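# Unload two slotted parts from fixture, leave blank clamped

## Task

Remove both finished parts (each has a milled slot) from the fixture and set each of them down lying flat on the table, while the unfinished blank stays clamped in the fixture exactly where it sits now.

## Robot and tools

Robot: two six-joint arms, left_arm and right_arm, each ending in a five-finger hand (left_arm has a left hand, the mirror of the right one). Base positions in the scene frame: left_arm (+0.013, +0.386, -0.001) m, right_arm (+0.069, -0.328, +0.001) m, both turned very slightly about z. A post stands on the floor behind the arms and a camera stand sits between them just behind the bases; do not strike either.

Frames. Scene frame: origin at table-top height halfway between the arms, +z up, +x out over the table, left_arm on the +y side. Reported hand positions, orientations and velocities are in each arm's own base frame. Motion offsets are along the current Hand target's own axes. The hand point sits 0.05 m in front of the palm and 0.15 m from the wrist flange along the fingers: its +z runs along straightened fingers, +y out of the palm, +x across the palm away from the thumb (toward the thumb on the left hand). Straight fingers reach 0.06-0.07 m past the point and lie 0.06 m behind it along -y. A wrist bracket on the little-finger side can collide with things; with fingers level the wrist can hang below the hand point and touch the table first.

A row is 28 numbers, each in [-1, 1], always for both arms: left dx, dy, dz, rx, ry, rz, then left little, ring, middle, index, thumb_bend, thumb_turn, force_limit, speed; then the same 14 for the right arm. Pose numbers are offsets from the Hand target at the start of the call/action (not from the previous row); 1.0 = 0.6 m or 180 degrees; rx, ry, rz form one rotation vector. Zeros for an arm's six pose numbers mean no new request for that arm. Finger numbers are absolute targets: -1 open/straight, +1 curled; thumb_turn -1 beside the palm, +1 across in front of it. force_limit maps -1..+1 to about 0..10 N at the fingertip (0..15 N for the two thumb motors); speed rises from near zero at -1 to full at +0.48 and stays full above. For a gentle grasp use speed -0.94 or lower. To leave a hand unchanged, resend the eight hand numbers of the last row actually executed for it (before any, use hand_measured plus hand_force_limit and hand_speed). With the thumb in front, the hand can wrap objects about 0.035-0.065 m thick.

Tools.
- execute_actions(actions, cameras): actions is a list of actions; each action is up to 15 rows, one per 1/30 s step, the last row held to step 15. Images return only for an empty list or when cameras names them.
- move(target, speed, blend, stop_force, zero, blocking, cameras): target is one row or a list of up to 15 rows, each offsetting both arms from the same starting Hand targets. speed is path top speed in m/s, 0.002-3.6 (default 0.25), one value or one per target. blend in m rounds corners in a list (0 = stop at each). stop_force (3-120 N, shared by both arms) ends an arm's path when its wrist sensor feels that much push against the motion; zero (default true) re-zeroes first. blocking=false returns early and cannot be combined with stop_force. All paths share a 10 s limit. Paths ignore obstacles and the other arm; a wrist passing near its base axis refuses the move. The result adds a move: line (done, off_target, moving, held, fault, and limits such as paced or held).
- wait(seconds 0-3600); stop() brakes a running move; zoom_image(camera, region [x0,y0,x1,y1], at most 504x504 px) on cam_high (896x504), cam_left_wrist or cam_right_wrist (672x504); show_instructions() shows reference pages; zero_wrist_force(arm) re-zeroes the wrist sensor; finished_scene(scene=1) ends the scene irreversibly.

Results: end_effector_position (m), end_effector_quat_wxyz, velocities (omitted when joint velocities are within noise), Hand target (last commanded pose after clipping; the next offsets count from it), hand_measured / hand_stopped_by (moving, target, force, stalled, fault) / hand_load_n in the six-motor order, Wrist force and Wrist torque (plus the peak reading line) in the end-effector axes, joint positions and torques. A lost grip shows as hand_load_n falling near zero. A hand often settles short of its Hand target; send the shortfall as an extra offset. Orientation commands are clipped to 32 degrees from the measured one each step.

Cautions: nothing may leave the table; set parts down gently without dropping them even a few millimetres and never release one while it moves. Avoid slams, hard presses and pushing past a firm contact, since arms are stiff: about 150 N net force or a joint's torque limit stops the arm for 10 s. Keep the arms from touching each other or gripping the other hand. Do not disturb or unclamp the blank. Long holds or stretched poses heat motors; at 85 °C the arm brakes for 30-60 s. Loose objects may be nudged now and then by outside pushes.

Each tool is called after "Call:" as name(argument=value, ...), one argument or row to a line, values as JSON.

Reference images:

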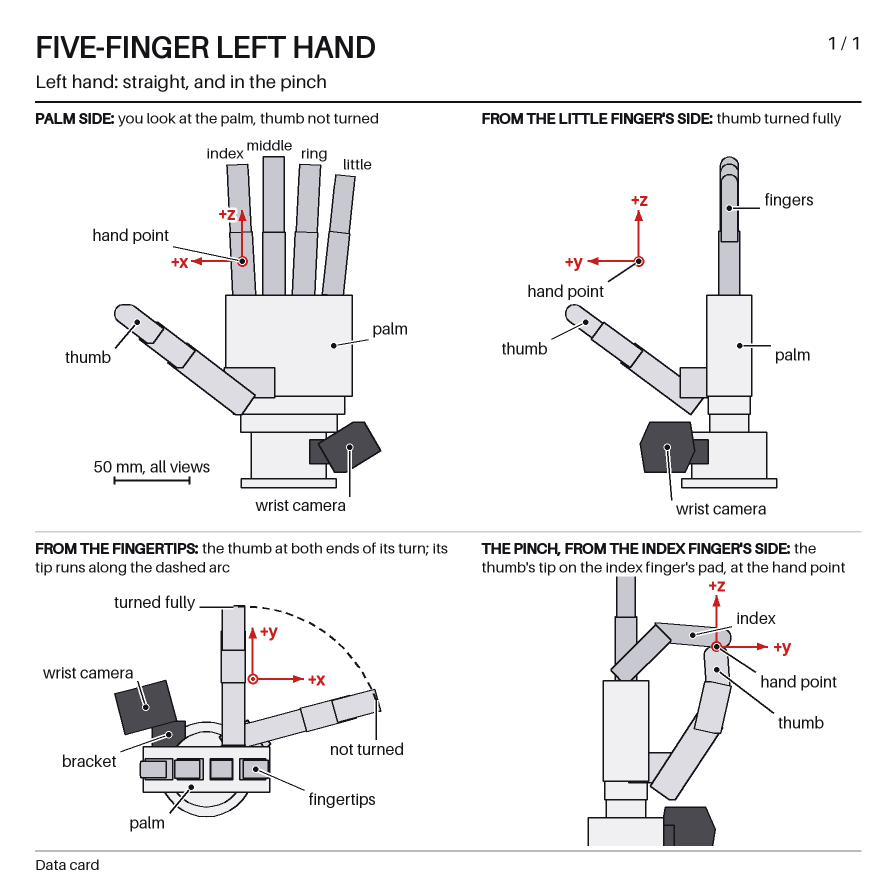

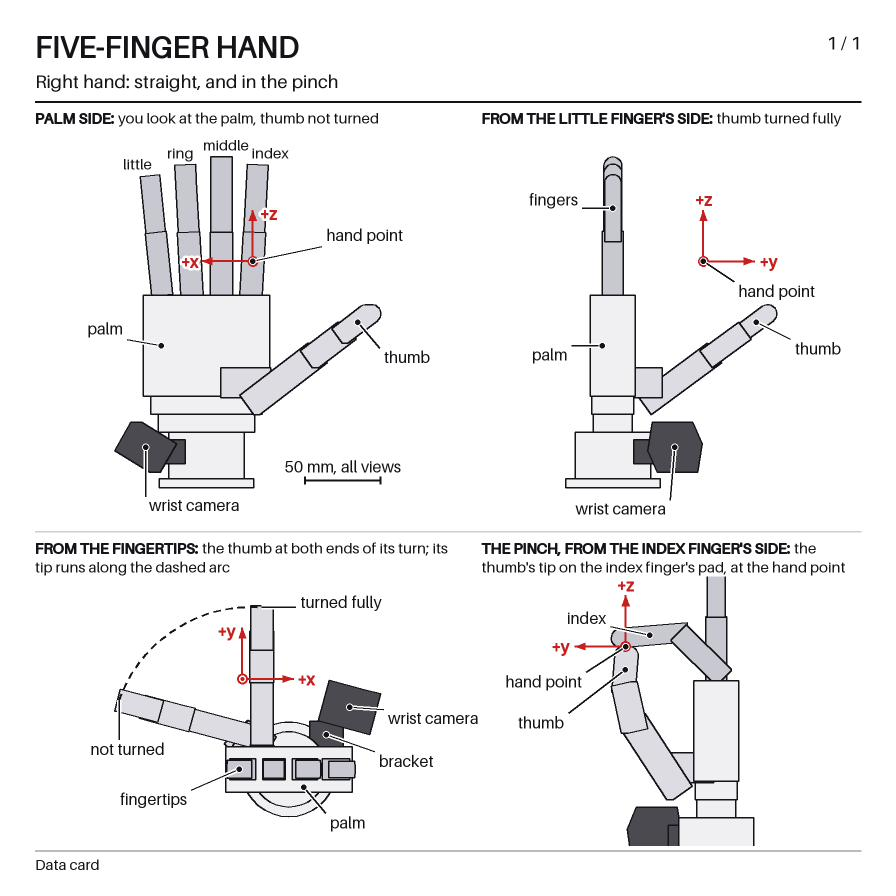

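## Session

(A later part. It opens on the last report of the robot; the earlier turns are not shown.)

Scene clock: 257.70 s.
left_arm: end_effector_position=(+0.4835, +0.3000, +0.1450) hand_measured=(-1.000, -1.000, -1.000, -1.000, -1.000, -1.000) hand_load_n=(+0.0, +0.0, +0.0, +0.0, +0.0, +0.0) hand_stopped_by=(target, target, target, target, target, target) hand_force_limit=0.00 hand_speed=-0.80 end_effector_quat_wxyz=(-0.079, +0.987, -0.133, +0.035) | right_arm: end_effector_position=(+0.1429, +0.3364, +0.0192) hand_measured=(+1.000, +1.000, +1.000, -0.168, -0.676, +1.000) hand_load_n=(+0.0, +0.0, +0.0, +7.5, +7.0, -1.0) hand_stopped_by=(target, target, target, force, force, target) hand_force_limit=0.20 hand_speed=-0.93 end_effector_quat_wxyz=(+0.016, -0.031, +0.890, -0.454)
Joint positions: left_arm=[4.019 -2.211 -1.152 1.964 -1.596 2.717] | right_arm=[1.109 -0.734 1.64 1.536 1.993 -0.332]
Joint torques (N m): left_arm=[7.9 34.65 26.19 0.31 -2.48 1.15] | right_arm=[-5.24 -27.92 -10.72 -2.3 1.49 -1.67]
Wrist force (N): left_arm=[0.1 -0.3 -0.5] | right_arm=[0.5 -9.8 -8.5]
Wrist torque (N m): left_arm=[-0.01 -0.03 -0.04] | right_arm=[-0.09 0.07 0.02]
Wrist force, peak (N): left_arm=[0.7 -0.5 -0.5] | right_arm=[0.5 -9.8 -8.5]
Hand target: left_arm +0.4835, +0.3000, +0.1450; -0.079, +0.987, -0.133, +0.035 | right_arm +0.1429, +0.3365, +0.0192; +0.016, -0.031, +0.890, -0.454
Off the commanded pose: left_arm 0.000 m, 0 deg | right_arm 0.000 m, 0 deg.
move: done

Call:
wait(
  seconds=0.1,
  cameras=["cam_right_wrist"],
)

Call:
zoom_image(
  camera="cam_right_wrist",
  region=[400, 100, 520, 300],
)

Scene clock: 259.63 s.
left_arm: end_effector_position=(+0.4835, +0.3000, +0.1450) hand_measured=(-1.000, -1.000, -1.000, -1.000, -1.000, -1.000) hand_load_n=(+0.0, +0.0, +0.0, +0.0, +0.0, +0.0) hand_stopped_by=(target, target, target, target, target, target) hand_force_limit=0.00 hand_speed=-0.80 end_effector_quat_wxyz=(-0.079, +0.987, -0.133, +0.035) | right_arm: end_effector_position=(+0.1429, +0.3365, +0.0192) hand_measured=(+1.000, +1.000, +1.000, -0.168, -0.676, +1.000) hand_load_n=(+0.0, +0.0, +0.5, +7.0, +6.5, -1.0) hand_stopped_by=(target, target, target, force, force, target) hand_force_limit=0.20 hand_speed=-0.93 end_effector_quat_wxyz=(+0.016, -0.031, +0.890, -0.454)
Joint positions: left_arm=[4.019 -2.211 -1.152 1.964 -1.596 2.717] | right_arm=[1.109 -0.734 1.64 1.536 1.993 -0.332]
Joint torques (N m): left_arm=[8.83 34.91 25.45 0.27 -2.31 1.14] | right_arm=[-5.18 -27.75 -21.78 -2.5 0.4 -1.82]
Wrist force (N): left_arm=[0.2 -0.2 -0.6] | right_arm=[1.6 -11.9 -9.5]
Wrist torque (N m): left_arm=[0.01 -0.05 -0.03] | right_arm=[-0.17 0.03 0.02]
Wrist force, peak (N): left_arm=[0.8 -0.2 -0.6] | right_arm=[1.3 -12.9 -10.1]
Hand target: left_arm +0.4835, +0.3000, +0.1450; -0.079, +0.987, -0.133, +0.035 | right_arm +0.1429, +0.3365, +0.0192; +0.016, -0.031, +0.890, -0.454
Off the commanded pose: left_arm 0.000 m, 0 deg | right_arm 0.000 m, 0 deg.
wait: 0.10 s; at rest from the start

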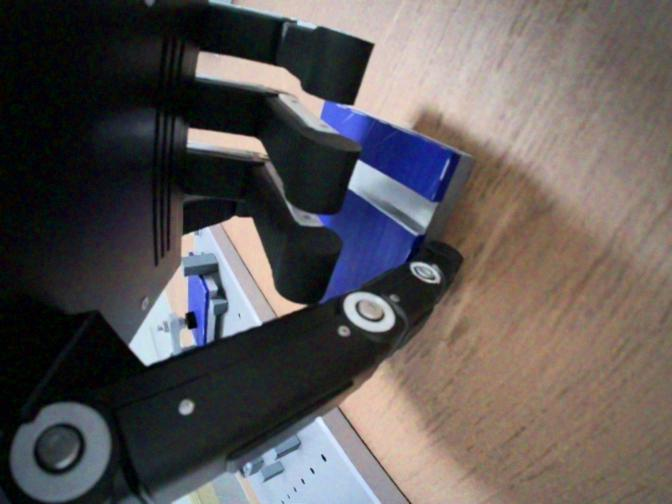

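Scaled by 2.520 from the camera's image (finer frame: 960x720).

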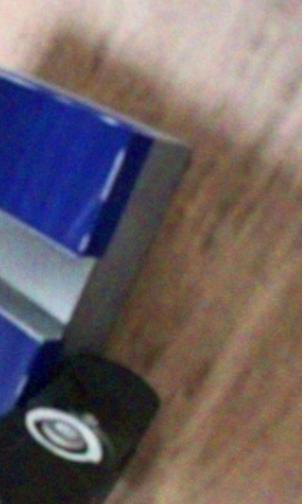

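Call:
move(
  target=[0,0,0,0,0,0,-1,-1,-1,-1,-1,-1,0,-0.8,0,-0.0011,-0.0008,0,0,0,1,1,1,0.1,-0.6,1,0.2,-0.93],
  cameras=[],
  speed=0.005,
)

Call:
move(
  target=[0,0,0,0,0,0,-1,-1,-1,-1,-1,-1,0,-0.8,0,0,0,0,0,0,1,1,1,-0.25,-0.76,1,0.2,-0.96],
  cameras=["cam_right_wrist"],
  speed=0.005,
)

Call:
zoom_image(
  camera="cam_right_wrist",
  region=[240, 80, 560, 400],
)

Scene clock: 269.40 s.
left_arm: end_effector_position=(+0.4835, +0.3000, +0.1450) hand_measured=(-1.000, -1.000, -1.000, -1.000, -1.000, -1.000) hand_load_n=(+0.0, +0.0, +0.0, +0.0, +0.0, -0.5) hand_stopped_by=(target, target, target, target, target, target) hand_force_limit=0.00 hand_speed=-0.80 end_effector_quat_wxyz=(-0.079, +0.987, -0.133, +0.035) | right_arm: end_effector_position=(+0.1430, +0.3365, +0.0200) hand_measured=(+1.000, +1.000, +1.000, -0.168, -0.676, +1.000) hand_load_n=(+0.0, +0.0, +0.0, +7.5, +6.5, -1.0) hand_stopped_by=(target, target, target, force, force, target) hand_force_limit=0.20 hand_speed=-0.93 end_effector_quat_wxyz=(+0.016, -0.031, +0.890, -0.454)
Joint positions: left_arm=[4.019 -2.211 -1.152 1.964 -1.596 2.717] | right_arm=[1.109 -0.735 1.64 1.538 1.993 -0.332]
Joint torques (N m): left_arm=[8 35.11 25.21 0.39 -2.34 1.07] | right_arm=[-5.19 -52.92 -7.2 5.61 -1.08 -1.77]
Wrist force (N): left_arm=[0.2 -0.5 -0.4] | right_arm=[0.8 3.1 0.2]
Wrist torque (N m): left_arm=[-0.05 -0.04 -0.03] | right_arm=[0.47 -0.08 0.17]
Wrist force, peak (N): left_arm=[0.6 -0.8 -0.4] | right_arm=[1.4 -12.5 -10.1]
Hand target: left_arm +0.4835, +0.3000, +0.1450; -0.079, +0.987, -0.133, +0.035 | right_arm +0.1429, +0.3365, +0.0200; +0.016, -0.031, +0.890, -0.454
Off the commanded pose: left_arm 0.000 m, 0 deg | right_arm 0.000 m, 0 deg.
move: done

Scene clock: 271.07 s.
left_arm: end_effector_position=(+0.4835, +0.3000, +0.1450) hand_measured=(-1.000, -1.000, -1.000, -1.000, -1.000, -1.000) hand_load_n=(+0.0, +0.0, +0.0, +0.0, +0.0, +0.0) hand_stopped_by=(target, target, target, target, target, target) hand_force_limit=0.00 hand_speed=-0.80 end_effector_quat_wxyz=(-0.079, +0.987, -0.133, +0.035) | right_arm: end_effector_position=(+0.1429, +0.3365, +0.0200) hand_measured=(+1.000, +1.000, +1.000, -0.250, -0.760, +1.000) hand_load_n=(+0.0, +0.0, +0.0, +0.0, +0.0, +0.0) hand_stopped_by=(target, target, target, target, moving, target) hand_force_limit=0.20 hand_speed=-0.96 end_effector_quat_wxyz=(+0.016, -0.031, +0.890, -0.454)
Joint positions: left_arm=[4.019 -2.211 -1.152 1.964 -1.596 2.717] | right_arm=[1.109 -0.735 1.64 1.538 1.993 -0.332]
Joint torques (N m): left_arm=[8.87 34.14 25.43 0.34 -2.58 1.18] | right_arm=[-4.49 -49.42 3.68 2.44 -0.83 -1.61]
Wrist force (N): left_arm=[0.5 -0.5 -0.8] | right_arm=[0.6 1.0 -1.0]
Wrist torque (N m): left_arm=[-0.02 -0.10 -0.01] | right_arm=[0.35 -0.05 0.13]
Wrist force, peak (N): left_arm=[0.5 -0.5 -0.8] | right_arm=[0.8 3.1 0.7]
Hand target: left_arm +0.4835, +0.3000, +0.1450; -0.079, +0.987, -0.133, +0.035 | right_arm +0.1429, +0.3365, +0.0200; +0.016, -0.031, +0.890, -0.454
Off the commanded pose: left_arm 0.000 m, 0 deg | right_arm 0.000 m, 0 deg.
move: done

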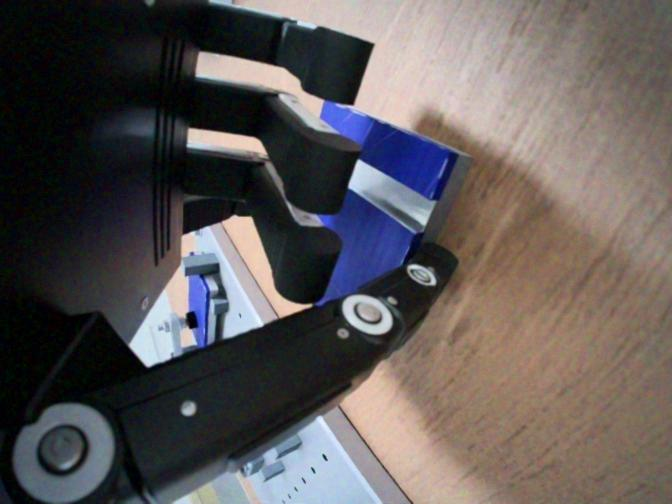

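Scaled by 1.575 from the camera's image (finer frame: 960x720).

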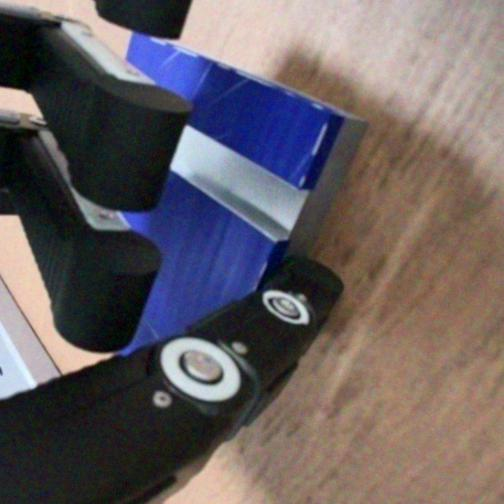

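Call:
move(
  target=[
    [0,0,0,0,0,0,-1,-1,-1,-1,-1,-1,0,-0.8,0,-0.0054,-0.0039,0,0,0,1,1,1,-0.25,-0.76,1,0.2,-0.9],
    [0,0,0,0,0,0,-1,-1,-1,-1,-1,-1,0,-0.8,0,-0.0054,-0.0039,0,0,0,1,1,1,-0.5,-1,1,0.2,-0.85],
    [0,0,0,0,0,0,-1,-1,-1,-1,-1,-1,0,-0.8,0,-0.1618,-0.1176,0,0,0,1,1,1,-0.5,-1,1,0.2,-0.85],
  ],
  cameras=["cam_right_wrist","cam_high"],
  speed=0.05,
)

Call:
zoom_image(
  camera="cam_right_wrist",
  region=[240, 80, 640, 400],
)

Scene clock: 279.83 s.
left_arm: end_effector_position=(+0.4835, +0.3000, +0.1450) hand_measured=(-1.000, -1.000, -1.000, -1.000, -1.000, -1.000) hand_load_n=(+0.0, +0.0, +0.0, +0.0, +0.0, +0.0) hand_stopped_by=(target, target, target, target, target, target) hand_force_limit=0.00 hand_speed=-0.80 end_effector_quat_wxyz=(-0.079, +0.987, -0.133, +0.035) | right_arm: end_effector_position=(+0.1429, +0.3366, +0.1400) hand_measured=(+1.000, +1.000, +1.000, -0.500, -1.000, +1.000) hand_load_n=(+0.0, +0.0, +0.0, +0.0, +0.0, +0.0) hand_stopped_by=(target, target, target, target, target, target) hand_force_limit=0.20 hand_speed=-0.85 end_effector_quat_wxyz=(+0.016, -0.031, +0.890, -0.454)
Joint positions: left_arm=[4.019 -2.211 -1.152 1.964 -1.596 2.717] | right_arm=[1.109 -0.937 1.613 1.766 1.993 -0.331]
Joint torques (N m): left_arm=[8.6 34.06 25.72 0.22 -2.45 1.16] | right_arm=[6.51 -48.8 -26.3 5.16 -1.29 2.36]
Wrist force (N): left_arm=[0.6 -0.5 -0.2] | right_arm=[0.8 0.8 -1.0]
Wrist torque (N m): left_arm=[-0.07 -0.09 0.00] | right_arm=[0.32 -0.08 0.12]
Wrist force, peak (N): left_arm=[0.7 -0.6 -0.7] | right_arm=[1.1 0.7 -1.2]
Hand target: left_arm +0.4835, +0.3000, +0.1450; -0.079, +0.987, -0.133, +0.035 | right_arm +0.1429, +0.3366, +0.1400; +0.016, -0.031, +0.890, -0.454
Off the commanded pose: left_arm 0.000 m, 0 deg | right_arm 0.000 m, 0 deg.
move: done
Images, in order (width x height): cam_high 896x504, cam_right_wrist 672x504.

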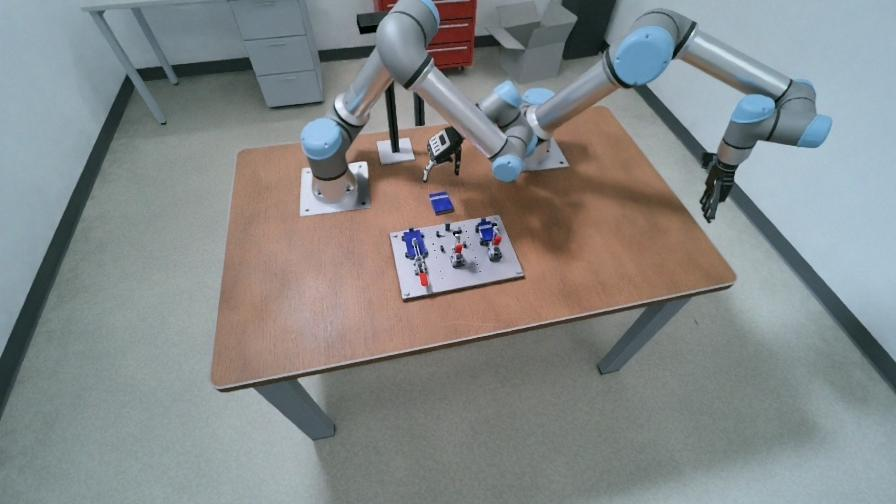

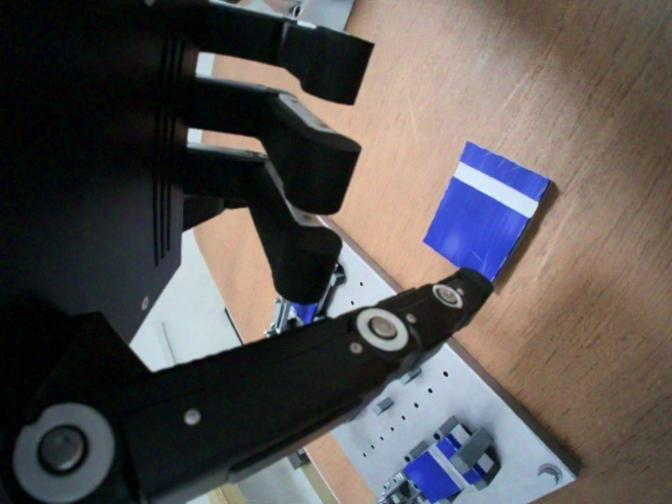

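Scaled by 1.260 from the camera's image (finer frame: 960x720).

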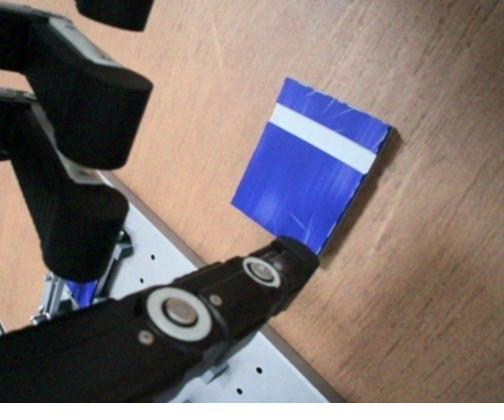

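Call:
move(
  target=[0,0,0,0,0,0,-1,-1,-1,-1,-1,-1,0,-0.8,-0.2747,0.1307,-0.1232,0.0278,0,0,1,1,1,-0.35,-0.55,1,0.2,-0.5],
  cameras=["cam_right_wrist","cam_high"],
  speed=0.15,
)

Call:
zoom_image(
  camera="cam_right_wrist",
  region=[300, 80, 620, 400],
)

Scene clock: 282.83 s.
left_arm: end_effector_position=(+0.4835, +0.3000, +0.1450) hand_measured=(-1.000, -1.000, -1.000, -1.000, -1.000, -1.000) hand_load_n=(+0.0, +0.0, +0.0, +0.0, +0.0, +0.0) hand_stopped_by=(target, target, target, target, target, target) hand_force_limit=0.00 hand_speed=-0.80 end_effector_quat_wxyz=(-0.079, +0.987, -0.133, +0.035) | right_arm: end_effector_position=(+0.3000, +0.4535, +0.1201) hand_measured=(+1.000, +1.000, +1.000, -0.350, -0.550, +1.000) hand_load_n=(+0.0, +0.0, +0.0, +0.0, +0.5, +0.0) hand_stopped_by=(target, target, target, target, target, target) hand_force_limit=0.20 hand_speed=-0.50 end_effector_quat_wxyz=(+0.017, -0.030, +0.870, -0.492)
Joint positions: left_arm=[4.019 -2.211 -1.152 1.964 -1.596 2.717] | right_arm=[0.991 -0.516 0.913 2.099 2.116 -0.372]
Joint torques (N m): left_arm=[8.84 34.31 24.59 0.19 -2.25 1.26] | right_arm=[-6.31 -44.26 -28.94 5.01 1 2.31]
Wrist force (N): left_arm=[0.5 -0.5 -0.2] | right_arm=[0.5 1.1 -0.4]
Wrist torque (N m): left_arm=[-0.07 -0.07 -0.01] | right_arm=[0.39 -0.07 0.10]
Wrist force, peak (N): left_arm=[0.5 -0.4 -0.8] | right_arm=[-0.2 1.6 -1.0]
Hand target: left_arm +0.4835, +0.3000, +0.1450; -0.079, +0.987, -0.133, +0.035 | right_arm +0.3000, +0.4536, +0.1201; +0.017, -0.030, +0.870, -0.492
Off the commanded pose: left_arm 0.000 m, 0 deg | right_arm 0.000 m, 0 deg.
move: done
Images, in order (width x height): cam_high 896x504, cam_right_wrist 672x504.

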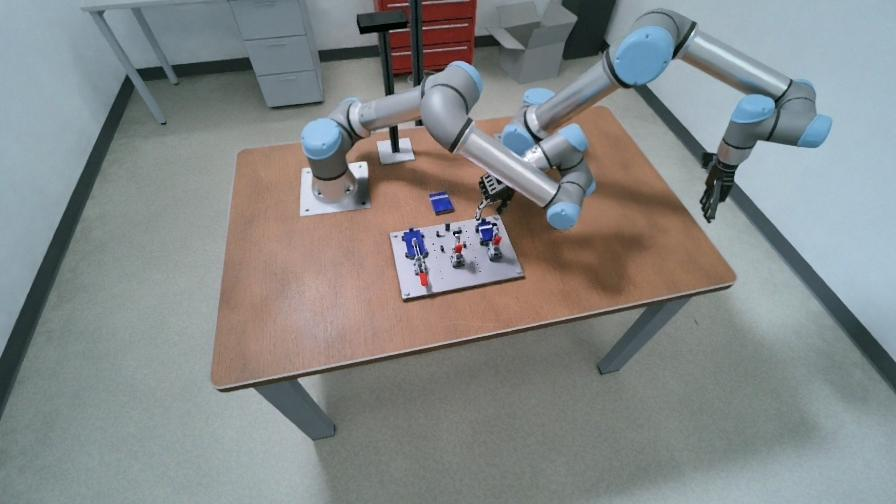

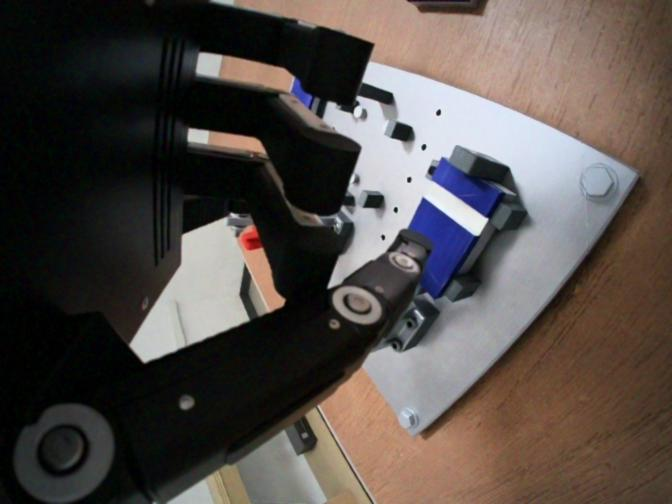

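Scaled by 1.575 from the camera's image (finer frame: 960x720).

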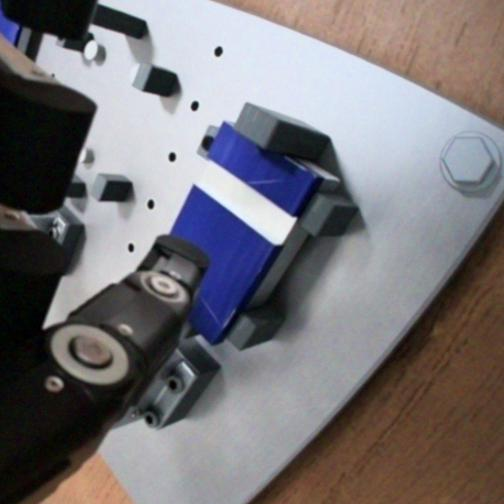

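Call:
move(
  target=[0,0,0,0,0,0,-1,-1,-1,-1,-1,-1,0,-0.8,-0.003,0.0827,0.0567,0,0,0,1,1,1,-0.35,-0.55,1,0.2,-0.5],
  cameras=["cam_right_wrist"],
  speed=0.08,
)

Call:
zoom_image(
  camera="cam_right_wrist",
  region=[300, 80, 540, 320],
)

Scene clock: 289.37 s.
left_arm: end_effector_position=(+0.4835, +0.3000, +0.1450) hand_measured=(-1.000, -1.000, -1.000, -1.000, -1.000, -1.000) hand_load_n=(+0.0, +0.0, +0.0, +0.0, +0.0, +0.0) hand_stopped_by=(target, target, target, target, target, target) hand_force_limit=0.00 hand_speed=-0.80 end_effector_quat_wxyz=(-0.079, +0.987, -0.133, +0.035) | right_arm: end_effector_position=(+0.3021, +0.4500, +0.0601) hand_measured=(+1.000, +1.000, +1.000, -0.350, -0.550, +1.000) hand_load_n=(+0.0, +0.0, +0.5, +0.0, +0.5, +0.0) hand_stopped_by=(target, target, target, target, target, target) hand_force_limit=0.20 hand_speed=-0.50 end_effector_quat_wxyz=(+0.017, -0.030, +0.870, -0.492)
Joint positions: left_arm=[4.019 -2.211 -1.152 1.964 -1.596 2.717] | right_arm=[0.985 -0.447 0.939 2.002 2.12 -0.376]
Joint torques (N m): left_arm=[8.08 34.51 24.71 0.32 -2.23 1.15] | right_arm=[-6.58 -44.27 -9 -0.26 2.18 -2.21]
Wrist force (N): left_arm=[0.3 -0.3 -0.3] | right_arm=[0.8 1.2 -0.9]
Wrist torque (N m): left_arm=[-0.02 -0.05 -0.02] | right_arm=[0.41 -0.13 0.22]
Wrist force, peak (N): left_arm=[0.4 -0.9 -0.6] | right_arm=[0.7 1.8 -0.5]
Hand target: left_arm +0.4835, +0.3000, +0.1450; -0.079, +0.987, -0.133, +0.035 | right_arm +0.3021, +0.4500, +0.0600; +0.017, -0.030, +0.870, -0.492
Off the commanded pose: left_arm 0.000 m, 0 deg | right_arm 0.000 m, 0 deg.
move: done

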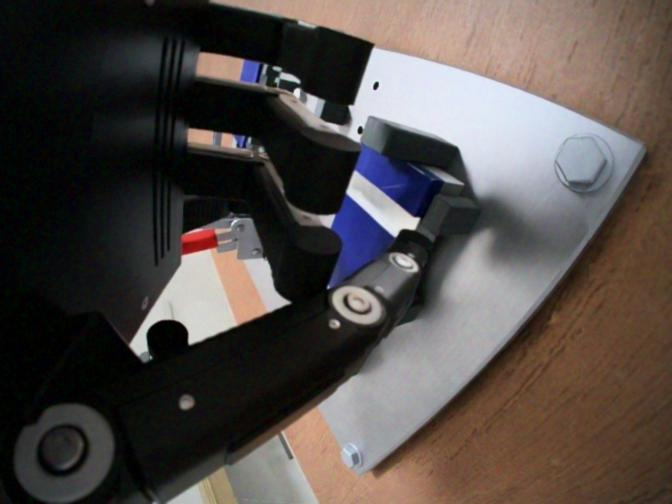

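Scaled by 2.100 from the camera's image (finer frame: 960x720).

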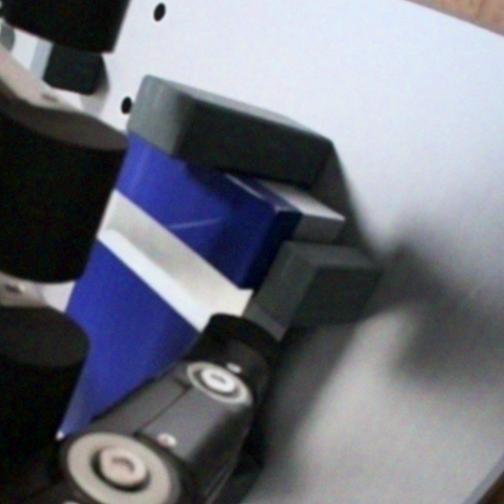

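Call:
zoom_image(
  camera="cam_right_wrist",
  region=[380, 150, 500, 340],
)

Scaled by 2.653 from the camera's image (finer frame: 960x720).

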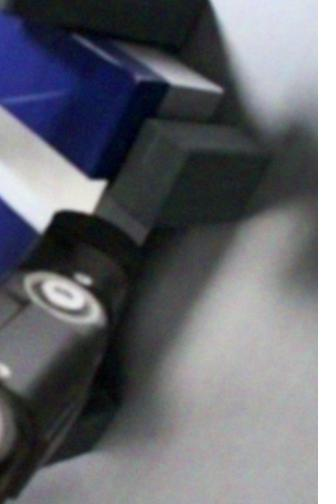

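Call:
move(
  target=[0,0,0,0,0,0,-1,-1,-1,-1,-1,-1,0,-0.8,-0.005,0.0206,0.0145,0,0,0,1,1,1,-0.35,-0.55,1,0.2,-0.5],
  cameras=["cam_right_wrist"],
  speed=0.02,
  stop_force=4,
)

Call:
zoom_image(
  camera="cam_right_wrist",
  region=[360, 130, 480, 350],
)

Scene clock: 300.03 s.
left_arm: end_effector_position=(+0.4835, +0.3000, +0.1450) hand_measured=(-1.000, -1.000, -1.000, -1.000, -1.000, -1.000) hand_load_n=(+0.0, +0.0, +0.0, +0.0, +0.0, +0.0) hand_stopped_by=(target, target, target, target, target, target) hand_force_limit=0.00 hand_speed=-0.80 end_effector_quat_wxyz=(-0.079, +0.987, -0.133, +0.035) | right_arm: end_effector_position=(+0.3052, +0.4492, +0.0449) hand_measured=(+1.000, +1.000, +1.000, -0.350, -0.550, +1.000) hand_load_n=(+0.0, +0.0, +0.5, +0.0, +0.5, +0.0) hand_stopped_by=(target, target, target, target, target, target) hand_force_limit=0.20 hand_speed=-0.50 end_effector_quat_wxyz=(+0.017, -0.030, +0.870, -0.492)
Joint positions: left_arm=[4.019 -2.211 -1.152 1.964 -1.596 2.717] | right_arm=[0.981 -0.424 0.935 1.982 2.124 -0.379]
Joint torques (N m): left_arm=[7.85 34.16 25.87 0.14 -2.17 1.02] | right_arm=[-6.64 -45.17 -27.97 -0.27 2.1 -2.16]
Wrist force (N): left_arm=[0.2 -0.5 -0.4] | right_arm=[0.4 1.1 -1.1]
Wrist torque (N m): left_arm=[-0.05 -0.04 -0.03] | right_arm=[0.42 -0.06 0.19]
Wrist force, peak (N): left_arm=[0.4 -0.8 -0.6] | right_arm=[1.1 1.2 -1.2]
Hand target: left_arm +0.4835, +0.3000, +0.1450; -0.079, +0.987, -0.133, +0.035 | right_arm +0.3052, +0.4492, +0.0449; +0.017, -0.030, +0.870, -0.492
Off the commanded pose: left_arm 0.000 m, 0 deg | right_arm 0.000 m, 0 deg.
move: done

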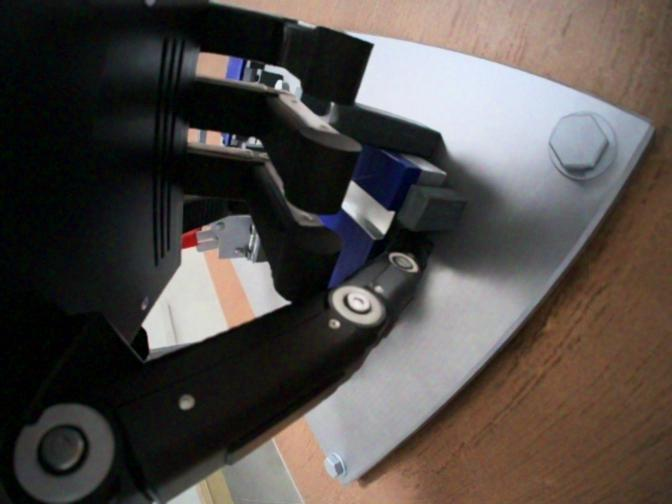

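Scaled by 2.291 from the camera's image (finer frame: 960x720).

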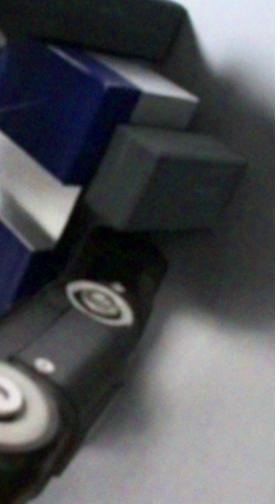

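Call:
move(
  target=[
    [0,0,0,0,0,0,-1,-1,-1,-1,-1,-1,0,-0.8,-0.0035,0,0,0,0,0,1,1,1,-0.35,-0.55,1,0.2,-0.5],
    [0,0,0,0,0,0,-1,-1,-1,-1,-1,-1,0,-0.8,-0.0035,0.011,0.0066,0,0,0,1,1,1,-0.35,-0.55,1,0.2,-0.5],
  ],
  cameras=["cam_right_wrist"],
  speed=0.01,
  stop_force=3.5,
)

Call:
zoom_image(
  camera="cam_right_wrist",
  region=[360, 130, 480, 350],
)

Scene clock: 303.20 s.
left_arm: end_effector_position=(+0.4835, +0.3000, +0.1450) hand_measured=(-1.000, -1.000, -1.000, -1.000, -1.000, -1.000) hand_load_n=(+0.0, +0.0, +0.0, +0.0, +0.0, +0.0) hand_stopped_by=(target, target, target, target, target, target) hand_force_limit=0.00 hand_speed=-0.80 end_effector_quat_wxyz=(-0.079, +0.987, -0.133, +0.035) | right_arm: end_effector_position=(+0.3073, +0.4493, +0.0372) hand_measured=(+1.000, +1.000, +1.000, -0.350, -0.550, +1.000) hand_load_n=(+0.0, +0.0, +0.0, +0.0, +0.5, +0.0) hand_stopped_by=(target, target, target, target, target, target) hand_force_limit=0.20 hand_speed=-0.50 end_effector_quat_wxyz=(+0.017, -0.030, +0.870, -0.492)
Joint positions: left_arm=[4.019 -2.211 -1.152 1.964 -1.596 2.717] | right_arm=[0.978 -0.411 0.928 1.974 2.126 -0.381]
Joint torques (N m): left_arm=[7.28 34.58 24.67 0.17 -2.16 1.14] | right_arm=[-6.78 -45.17 -28.09 -0.24 2.18 -2.22]
Wrist force (N): left_arm=[0.4 -0.4 -0.3] | right_arm=[0.8 1.2 -0.9]
Wrist torque (N m): left_arm=[-0.04 -0.06 -0.02] | right_arm=[0.43 -0.11 0.22]
Wrist force, peak (N): left_arm=[0.7 -0.7 -0.6] | right_arm=[0.4 1.6 -1.2]
Hand target: left_arm +0.4835, +0.3000, +0.1450; -0.079, +0.987, -0.133, +0.035 | right_arm +0.3073, +0.4493, +0.0372; +0.017, -0.030, +0.870, -0.492
Off the commanded pose: left_arm 0.000 m, 0 deg | right_arm 0.000 m, 0 deg.
move: done

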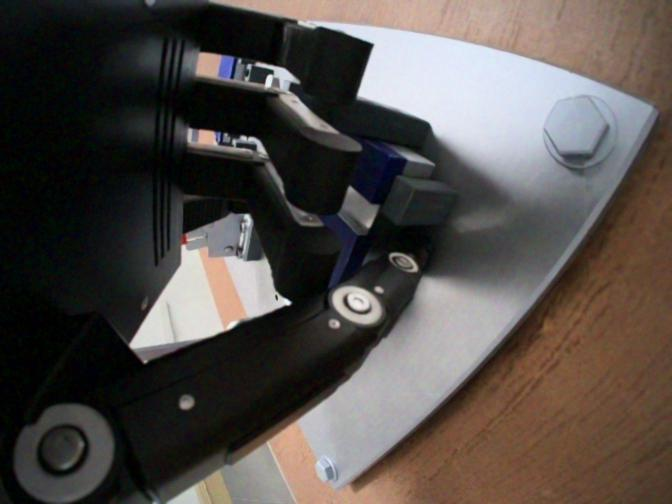

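Scaled by 2.291 from the camera's image (finer frame: 960x720).

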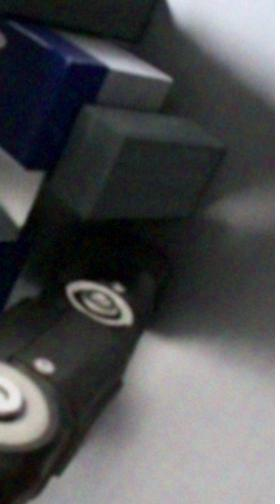

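Call:
move(
  target=[0,0,0,0,0,0,-1,-1,-1,-1,-1,-1,0,-0.8,0,0,0,0,0,0,1,1,1,0.2,-0.3,1,-0.5,-0.93],
  cameras=["cam_right_wrist"],
  speed=0.01,
)

Call:
zoom_image(
  camera="cam_right_wrist",
  region=[360, 130, 480, 350],
)

Scene clock: 305.47 s.
left_arm: end_effector_position=(+0.4835, +0.3000, +0.1450) hand_measured=(-1.000, -1.000, -1.000, -1.000, -1.000, -1.000) hand_load_n=(+0.0, +0.0, +0.0, +0.0, +0.0, +0.0) hand_stopped_by=(target, target, target, target, target, target) hand_force_limit=0.00 hand_speed=-0.80 end_effector_quat_wxyz=(-0.079, +0.987, -0.133, +0.035) | right_arm: end_effector_position=(+0.3073, +0.4493, +0.0372) hand_measured=(+1.000, +1.000, +1.000, -0.088, -0.486, +1.000) hand_load_n=(+0.0, +0.0, +0.0, +2.5, +4.0, +0.0) hand_stopped_by=(target, target, target, force, force, target) hand_force_limit=-0.50 hand_speed=-0.93 end_effector_quat_wxyz=(+0.017, -0.030, +0.870, -0.492)
Joint positions: left_arm=[4.019 -2.211 -1.152 1.964 -1.596 2.717] | right_arm=[0.978 -0.411 0.928 1.974 2.126 -0.381]
Joint torques (N m): left_arm=[7.82 34.79 24.66 0.19 -2.2 1.16] | right_arm=[-6.16 -46.18 -27.62 0.81 2.05 -1.99]
Wrist force (N): left_arm=[0.4 -0.5 -0.4] | right_arm=[0.4 0.9 -1.0]
Wrist torque (N m): left_arm=[-0.04 -0.08 -0.01] | right_arm=[0.38 -0.06 0.20]
Wrist force, peak (N): left_arm=[0.6 -0.7 -0.6] | right_arm=[1.0 3.3 -1.6]
Hand target: left_arm +0.4835, +0.3000, +0.1450; -0.079, +0.987, -0.133, +0.035 | right_arm +0.3073, +0.4493, +0.0372; +0.017, -0.030, +0.870, -0.492
Off the commanded pose: left_arm 0.000 m, 0 deg | right_arm 0.000 m, 0 deg.
move: done

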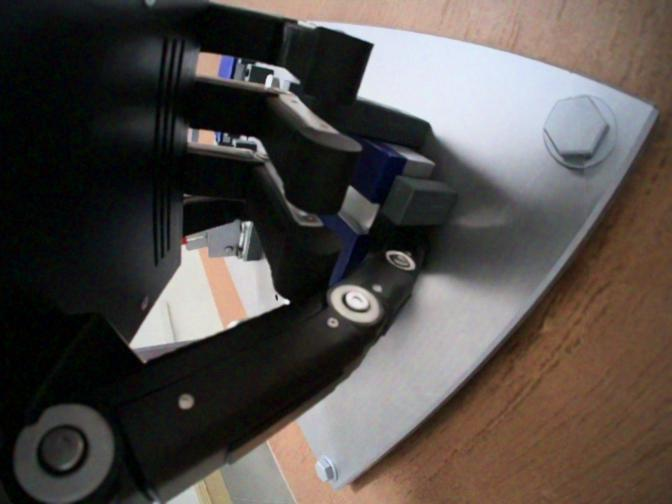

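Scaled by 2.291 from the camera's image (finer frame: 960x720).

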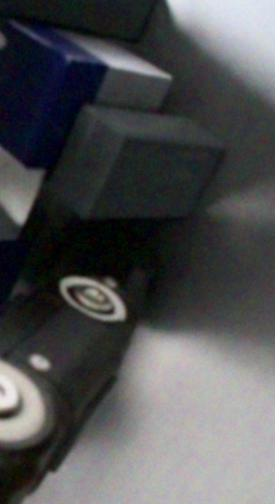

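Call:
move(
  target=[0,0,0,0,0,0,-1,-1,-1,-1,-1,-1,0,-0.8,0,0,0,0,0,0,1,1,1,0.25,-0.25,1,0.2,-0.93],
  cameras=[],
  speed=0.01,
)

Call:
move(
  target=[0,0,0,0,0,0,-1,-1,-1,-1,-1,-1,0,-0.8,0,-0.0143,-0.0086,0,0,0,1,1,1,0.25,-0.25,1,0.2,-0.93],
  cameras=["cam_right_wrist"],
  speed=0.015,
)

Call:
zoom_image(
  camera="cam_right_wrist",
  region=[360, 130, 480, 350],
)

Scene clock: 309.20 s.
left_arm: end_effector_position=(+0.4835, +0.3000, +0.1450) hand_measured=(-1.000, -1.000, -1.000, -1.000, -1.000, -1.000) hand_load_n=(+0.0, +0.0, +0.0, +0.0, +0.0, +0.0) hand_stopped_by=(target, target, target, target, target, target) hand_force_limit=0.00 hand_speed=-0.80 end_effector_quat_wxyz=(-0.079, +0.987, -0.133, +0.035) | right_arm: end_effector_position=(+0.3073, +0.4493, +0.0372) hand_measured=(+1.000, +1.000, +1.000, -0.064, -0.436, +1.000) hand_load_n=(+0.0, +0.0, +0.0, +6.5, +9.0, +0.0) hand_stopped_by=(target, target, target, force, force, target) hand_force_limit=0.20 hand_speed=-0.93 end_effector_quat_wxyz=(+0.017, -0.030, +0.870, -0.492)
Joint positions: left_arm=[4.019 -2.211 -1.152 1.964 -1.596 2.717] | right_arm=[0.978 -0.411 0.928 1.974 2.126 -0.381]
Joint torques (N m): left_arm=[7.52 34.13 24.08 0.13 -2.06 1.13] | right_arm=[-4.81 -48.72 -25.19 4.57 1.97 -1.6]
Wrist force (N): left_arm=[0.5 -0.5 -0.2] | right_arm=[0.5 4.4 -1.7]
Wrist torque (N m): left_arm=[-0.05 -0.08 -0.01] | right_arm=[0.62 -0.04 0.28]
Wrist force, peak (N): left_arm=[0.9 -0.5 -0.5] | right_arm=[0.5 4.4 -1.7]
Hand target: left_arm +0.4835, +0.3000, +0.1450; -0.079, +0.987, -0.133, +0.035 | right_arm +0.3073, +0.4493, +0.0372; +0.017, -0.030, +0.870, -0.492
Off the commanded pose: left_arm 0.000 m, 0 deg | right_arm 0.000 m, 0 deg.
move: done

Scene clock: 310.13 s.
left_arm: end_effector_position=(+0.4835, +0.3000, +0.1450) hand_measured=(-1.000, -1.000, -1.000, -1.000, -1.000, -1.000) hand_load_n=(+0.0, +0.0, +0.0, +0.0, +0.0, +0.0) hand_stopped_by=(target, target, target, target, target, target) hand_force_limit=0.00 hand_speed=-0.80 end_effector_quat_wxyz=(-0.079, +0.987, -0.133, +0.035) | right_arm: end_effector_position=(+0.3073, +0.4493, +0.0472) hand_measured=(+1.000, +1.000, +1.000, -0.064, -0.436, +1.000) hand_load_n=(+0.0, +0.0, +0.0, +6.0, +9.0, +0.5) hand_stopped_by=(target, target, target, force, force, target) hand_force_limit=0.20 hand_speed=-0.93 end_effector_quat_wxyz=(+0.017, -0.030, +0.870, -0.492)
Joint positions: left_arm=[4.019 -2.211 -1.152 1.964 -1.596 2.717] | right_arm=[0.978 -0.425 0.93 1.987 2.126 -0.381]
Joint torques (N m): left_arm=[8.21 35.49 25.72 0.08 -2.25 1.23] | right_arm=[-1.35 -65.68 -1.25 5.41 1.23 -0.98]
Wrist force (N): left_arm=[0.4 -0.3 -0.5] | right_arm=[0.5 4.1 -1.4]
Wrist torque (N m): left_arm=[-0.02 -0.07 -0.02] | right_arm=[0.59 -0.08 0.29]
Wrist force, peak (N): left_arm=[0.5 -0.7 -0.7] | right_arm=[0.6 4.7 -1.1]
Hand target: left_arm +0.4835, +0.3000, +0.1450; -0.079, +0.987, -0.133, +0.035 | right_arm +0.3073, +0.4493, +0.0473; +0.017, -0.030, +0.870, -0.492
Off the commanded pose: left_arm 0.000 m, 0 deg | right_arm 0.000 m, 0 deg.
move: done

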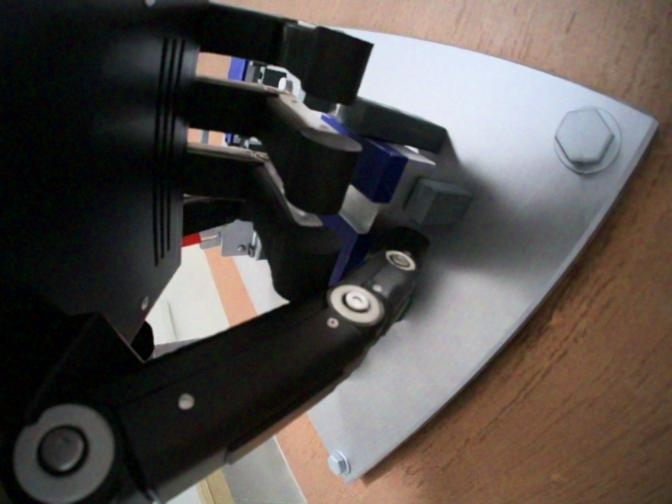

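Scaled by 2.291 from the camera's image (finer frame: 960x720).

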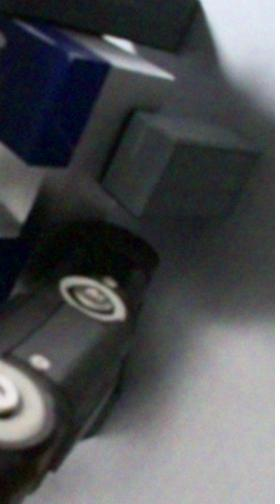

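Call:
move(
  target=[0,0,0,0,0,0,-1,-1,-1,-1,-1,-1,0,-0.8,0,-0.0757,-0.0455,0,0,0,1,1,1,0.25,-0.25,1,0.2,-0.93],
  cameras=["cam_right_wrist"],
  speed=0.04,
)

Call:
zoom_image(
  camera="cam_right_wrist",
  region=[240, 80, 560, 400],
)

Scene clock: 312.60 s.
left_arm: end_effector_position=(+0.4835, +0.3000, +0.1450) hand_measured=(-1.000, -1.000, -1.000, -1.000, -1.000, -1.000) hand_load_n=(+0.0, +0.0, +0.0, +0.0, +0.0, +0.0) hand_stopped_by=(target, target, target, target, target, target) hand_force_limit=0.00 hand_speed=-0.80 end_effector_quat_wxyz=(-0.079, +0.987, -0.133, +0.035) | right_arm: end_effector_position=(+0.3072, +0.4493, +0.1002) hand_measured=(+1.000, +1.000, +1.000, -0.064, -0.436, +1.000) hand_load_n=(+0.0, +0.0, +0.0, +6.0, +8.0, +0.0) hand_stopped_by=(target, target, target, force, force, target) hand_force_limit=0.20 hand_speed=-0.93 end_effector_quat_wxyz=(+0.017, -0.030, +0.870, -0.492)
Joint positions: left_arm=[4.019 -2.211 -1.152 1.964 -1.596 2.717] | right_arm=[0.978 -0.495 0.925 2.062 2.126 -0.381]
Joint torques (N m): left_arm=[7.8 35.43 24.61 0.16 -2.18 1.18] | right_arm=[5.07 -65.32 -29.24 5.33 -1.05 2.03]
Wrist force (N): left_arm=[0.7 -0.4 -0.4] | right_arm=[0.7 2.4 -0.2]
Wrist torque (N m): left_arm=[-0.02 -0.11 0.00] | right_arm=[0.43 -0.12 0.23]
Wrist force, peak (N): left_arm=[0.2 -0.7 -0.7] | right_arm=[0.0 5.1 -1.1]
Hand target: left_arm +0.4835, +0.3000, +0.1450; -0.079, +0.987, -0.133, +0.035 | right_arm +0.3072, +0.4493, +0.1003; +0.017, -0.030, +0.870, -0.492
Off the commanded pose: left_arm 0.000 m, 0 deg | right_arm 0.000 m, 0 deg.
move: done

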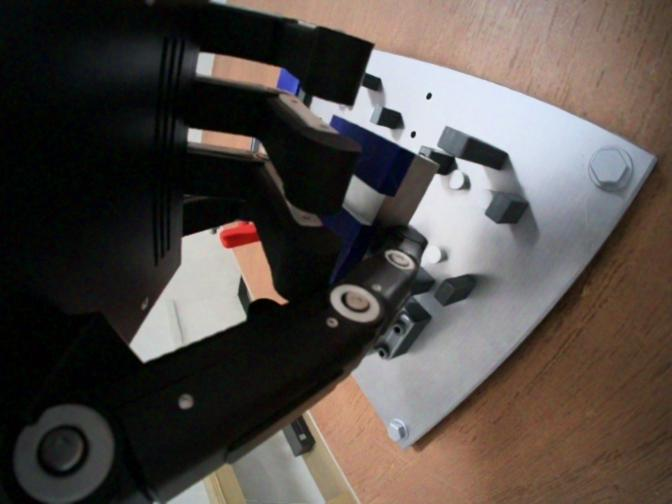

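Scaled by 1.575 from the camera's image (finer frame: 960x720).

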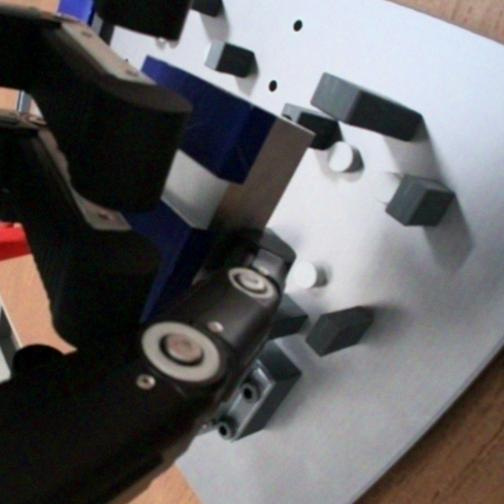

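Call:
move(
  target=[0,0,0,0,0,0,-1,-1,-1,-1,-1,-1,0,-0.8,0.2078,0.0075,-0.0125,0,0,0,1,1,1,0.25,-0.25,1,0.2,-0.93],
  cameras=["cam_right_wrist","cam_high"],
  speed=0.08,
)

Call:
zoom_image(
  camera="cam_right_wrist",
  region=[240, 80, 560, 400],
)

Scene clock: 316.40 s.
left_arm: end_effector_position=(+0.4835, +0.3000, +0.1450) hand_measured=(-1.000, -1.000, -1.000, -1.000, -1.000, -1.000) hand_load_n=(+0.0, +0.0, +0.0, +0.0, +0.0, +0.0) hand_stopped_by=(target, target, target, target, target, target) hand_force_limit=0.00 hand_speed=-0.80 end_effector_quat_wxyz=(-0.079, +0.987, -0.133, +0.035) | right_arm: end_effector_position=(+0.2168, +0.4495, +0.1002) hand_measured=(+1.000, +1.000, +1.000, -0.064, -0.436, +1.000) hand_load_n=(+0.0, +0.0, +0.0, +6.0, +8.0, +0.5) hand_stopped_by=(target, target, target, force, force, target) hand_force_limit=0.20 hand_speed=-0.93 end_effector_quat_wxyz=(+0.017, -0.030, +0.870, -0.492)
Joint positions: left_arm=[4.019 -2.211 -1.152 1.964 -1.596 2.717] | right_arm=[1.097 -0.574 1.093 2.011 2.03 -0.3]
Joint torques (N m): left_arm=[7.02 34.8 24.34 0.11 -2.1 1.23] | right_arm=[-6.27 -42.77 -27.69 5.39 2.16 -2.12]
Wrist force (N): left_arm=[0.4 -0.5 -0.3] | right_arm=[0.8 2.2 0.3]
Wrist torque (N m): left_arm=[-0.07 -0.07 -0.01] | right_arm=[0.34 -0.14 0.22]
Wrist force, peak (N): left_arm=[0.5 -0.7 -0.7] | right_arm=[3.5 2.6 -0.7]
Hand target: left_arm +0.4835, +0.3000, +0.1450; -0.079, +0.987, -0.133, +0.035 | right_arm +0.2169, +0.4495, +0.1002; +0.017, -0.030, +0.870, -0.492 (not the last commanded pose)
Off the commanded pose: left_arm 0.000 m, 0 deg | right_arm 0.035 m, 0 deg.
move: held (right_arm; a check stopped the path); limits=held
pose unreachable (right arm): on one or more control steps of this call, first in action 0 (counted from 0), this arm could not follow its commanded pose, so it was not sent that pose on those steps. It may still have moved: this result reports where it is.
cause: moving toward the commanded pose would bring a part of the arm too close to another arm (a part of this arm just beyond joint 5 (wrist 2) and a part of the left arm just beyond its joint 2 (shoulder lift), at the place that arm is still heading or pushing toward).
Images, in order (width x height): cam_high 896x504, cam_right_wrist 672x504.

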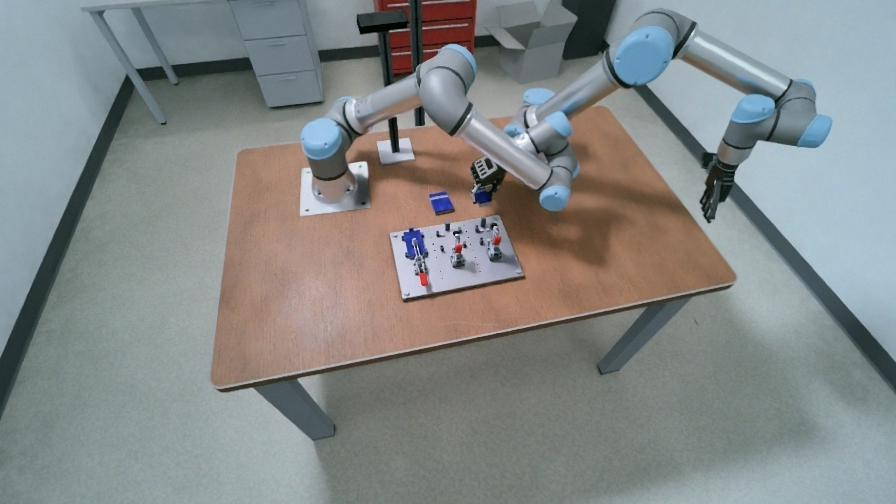

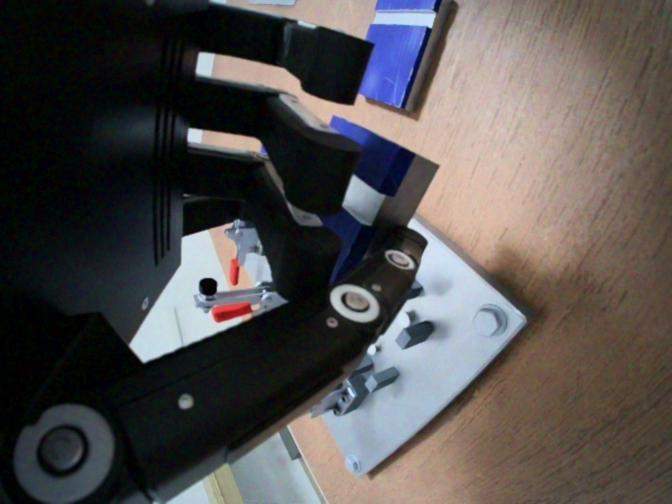

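Scaled by 1.575 from the camera's image (finer frame: 960x720).

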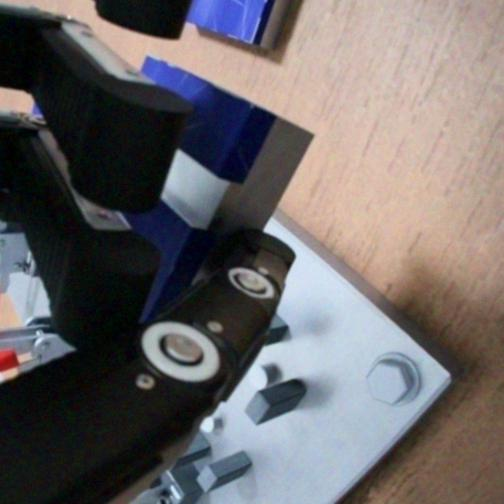

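Call:
move(
  target=[0,0,0,0,0,0,-1,-1,-1,-1,-1,-1,0,-0.8,0.1292,-0.1887,0.3137,0,0,0,1,1,1,0.25,-0.25,1,0.2,-0.93],
  cameras=["cam_right_wrist","cam_high"],
  speed=0.08,
)

Scene clock: 321.23 s.
left_arm: end_effector_position=(+0.4835, +0.3000, +0.1450) hand_measured=(-1.000, -1.000, -1.000, -1.000, -1.000, -1.000) hand_load_n=(+0.0, +0.0, +0.0, +0.0, +0.0, +0.0) hand_stopped_by=(target, target, target, target, target, target) hand_force_limit=0.00 hand_speed=-0.80 end_effector_quat_wxyz=(-0.079, +0.987, -0.133, +0.035) | right_arm: end_effector_position=(+0.1547, +0.2250, +0.1004) hand_measured=(+1.000, +1.000, +1.000, -0.064, -0.436, +1.000) hand_load_n=(+0.0, +0.0, +0.0, +6.0, +8.0, +0.0) hand_stopped_by=(target, target, target, force, force, target) hand_force_limit=0.20 hand_speed=-0.93 end_effector_quat_wxyz=(+0.017, -0.030, +0.870, -0.492)
Joint positions: left_arm=[4.019 -2.211 -1.152 1.964 -1.596 2.717] | right_arm=[0.981 -0.998 1.944 1.546 2.123 -0.378]
Joint torques (N m): left_arm=[6.73 35.24 25.15 0.17 -2.07 1.21] | right_arm=[-6.65 -43.02 3.9 -0.06 2.25 -2.16]
Wrist force (N): left_arm=[0.3 -0.4 -0.8] | right_arm=[0.5 1.8 -0.2]
Wrist torque (N m): left_arm=[-0.02 -0.06 -0.02] | right_arm=[0.34 -0.03 0.20]
Wrist force, peak (N): left_arm=[0.6 -0.7 -0.6] | right_arm=[0.6 2.8 -0.5]
Hand target: left_arm +0.4835, +0.3000, +0.1450; -0.079, +0.987, -0.133, +0.035 | right_arm +0.1547, +0.2250, +0.1004; +0.017, -0.030, +0.870, -0.492
Off the commanded pose: left_arm 0.000 m, 0 deg | right_arm 0.000 m, 0 deg.
move: done
Images, in order (width x height): cam_high 896x504, cam_right_wrist 672x504.

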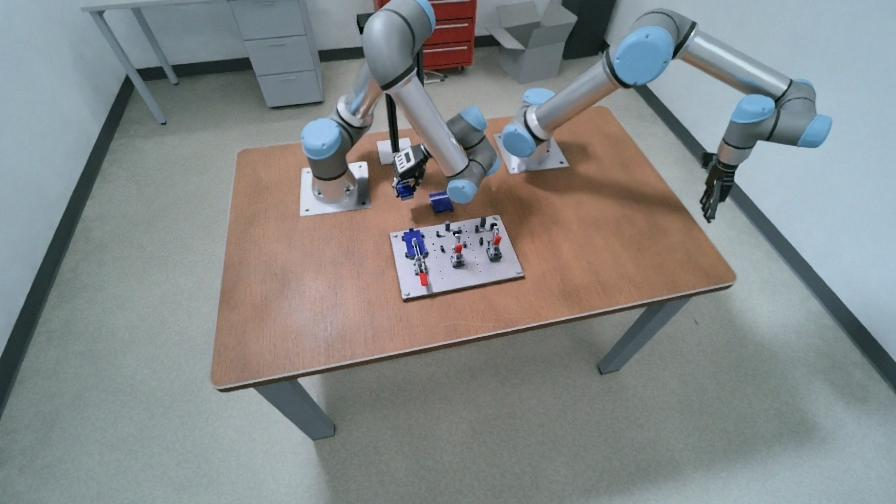

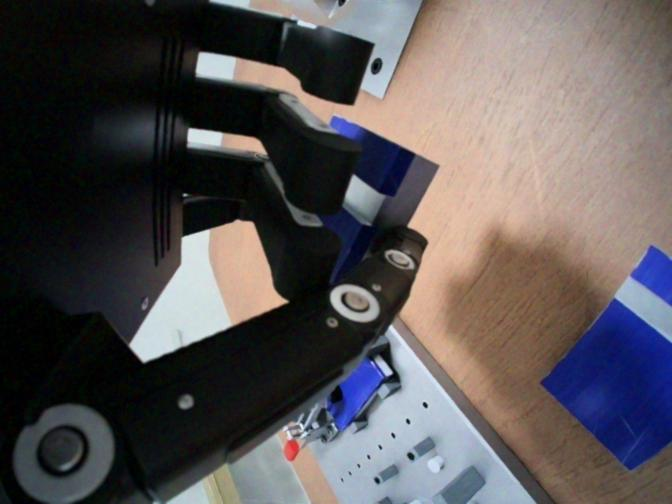

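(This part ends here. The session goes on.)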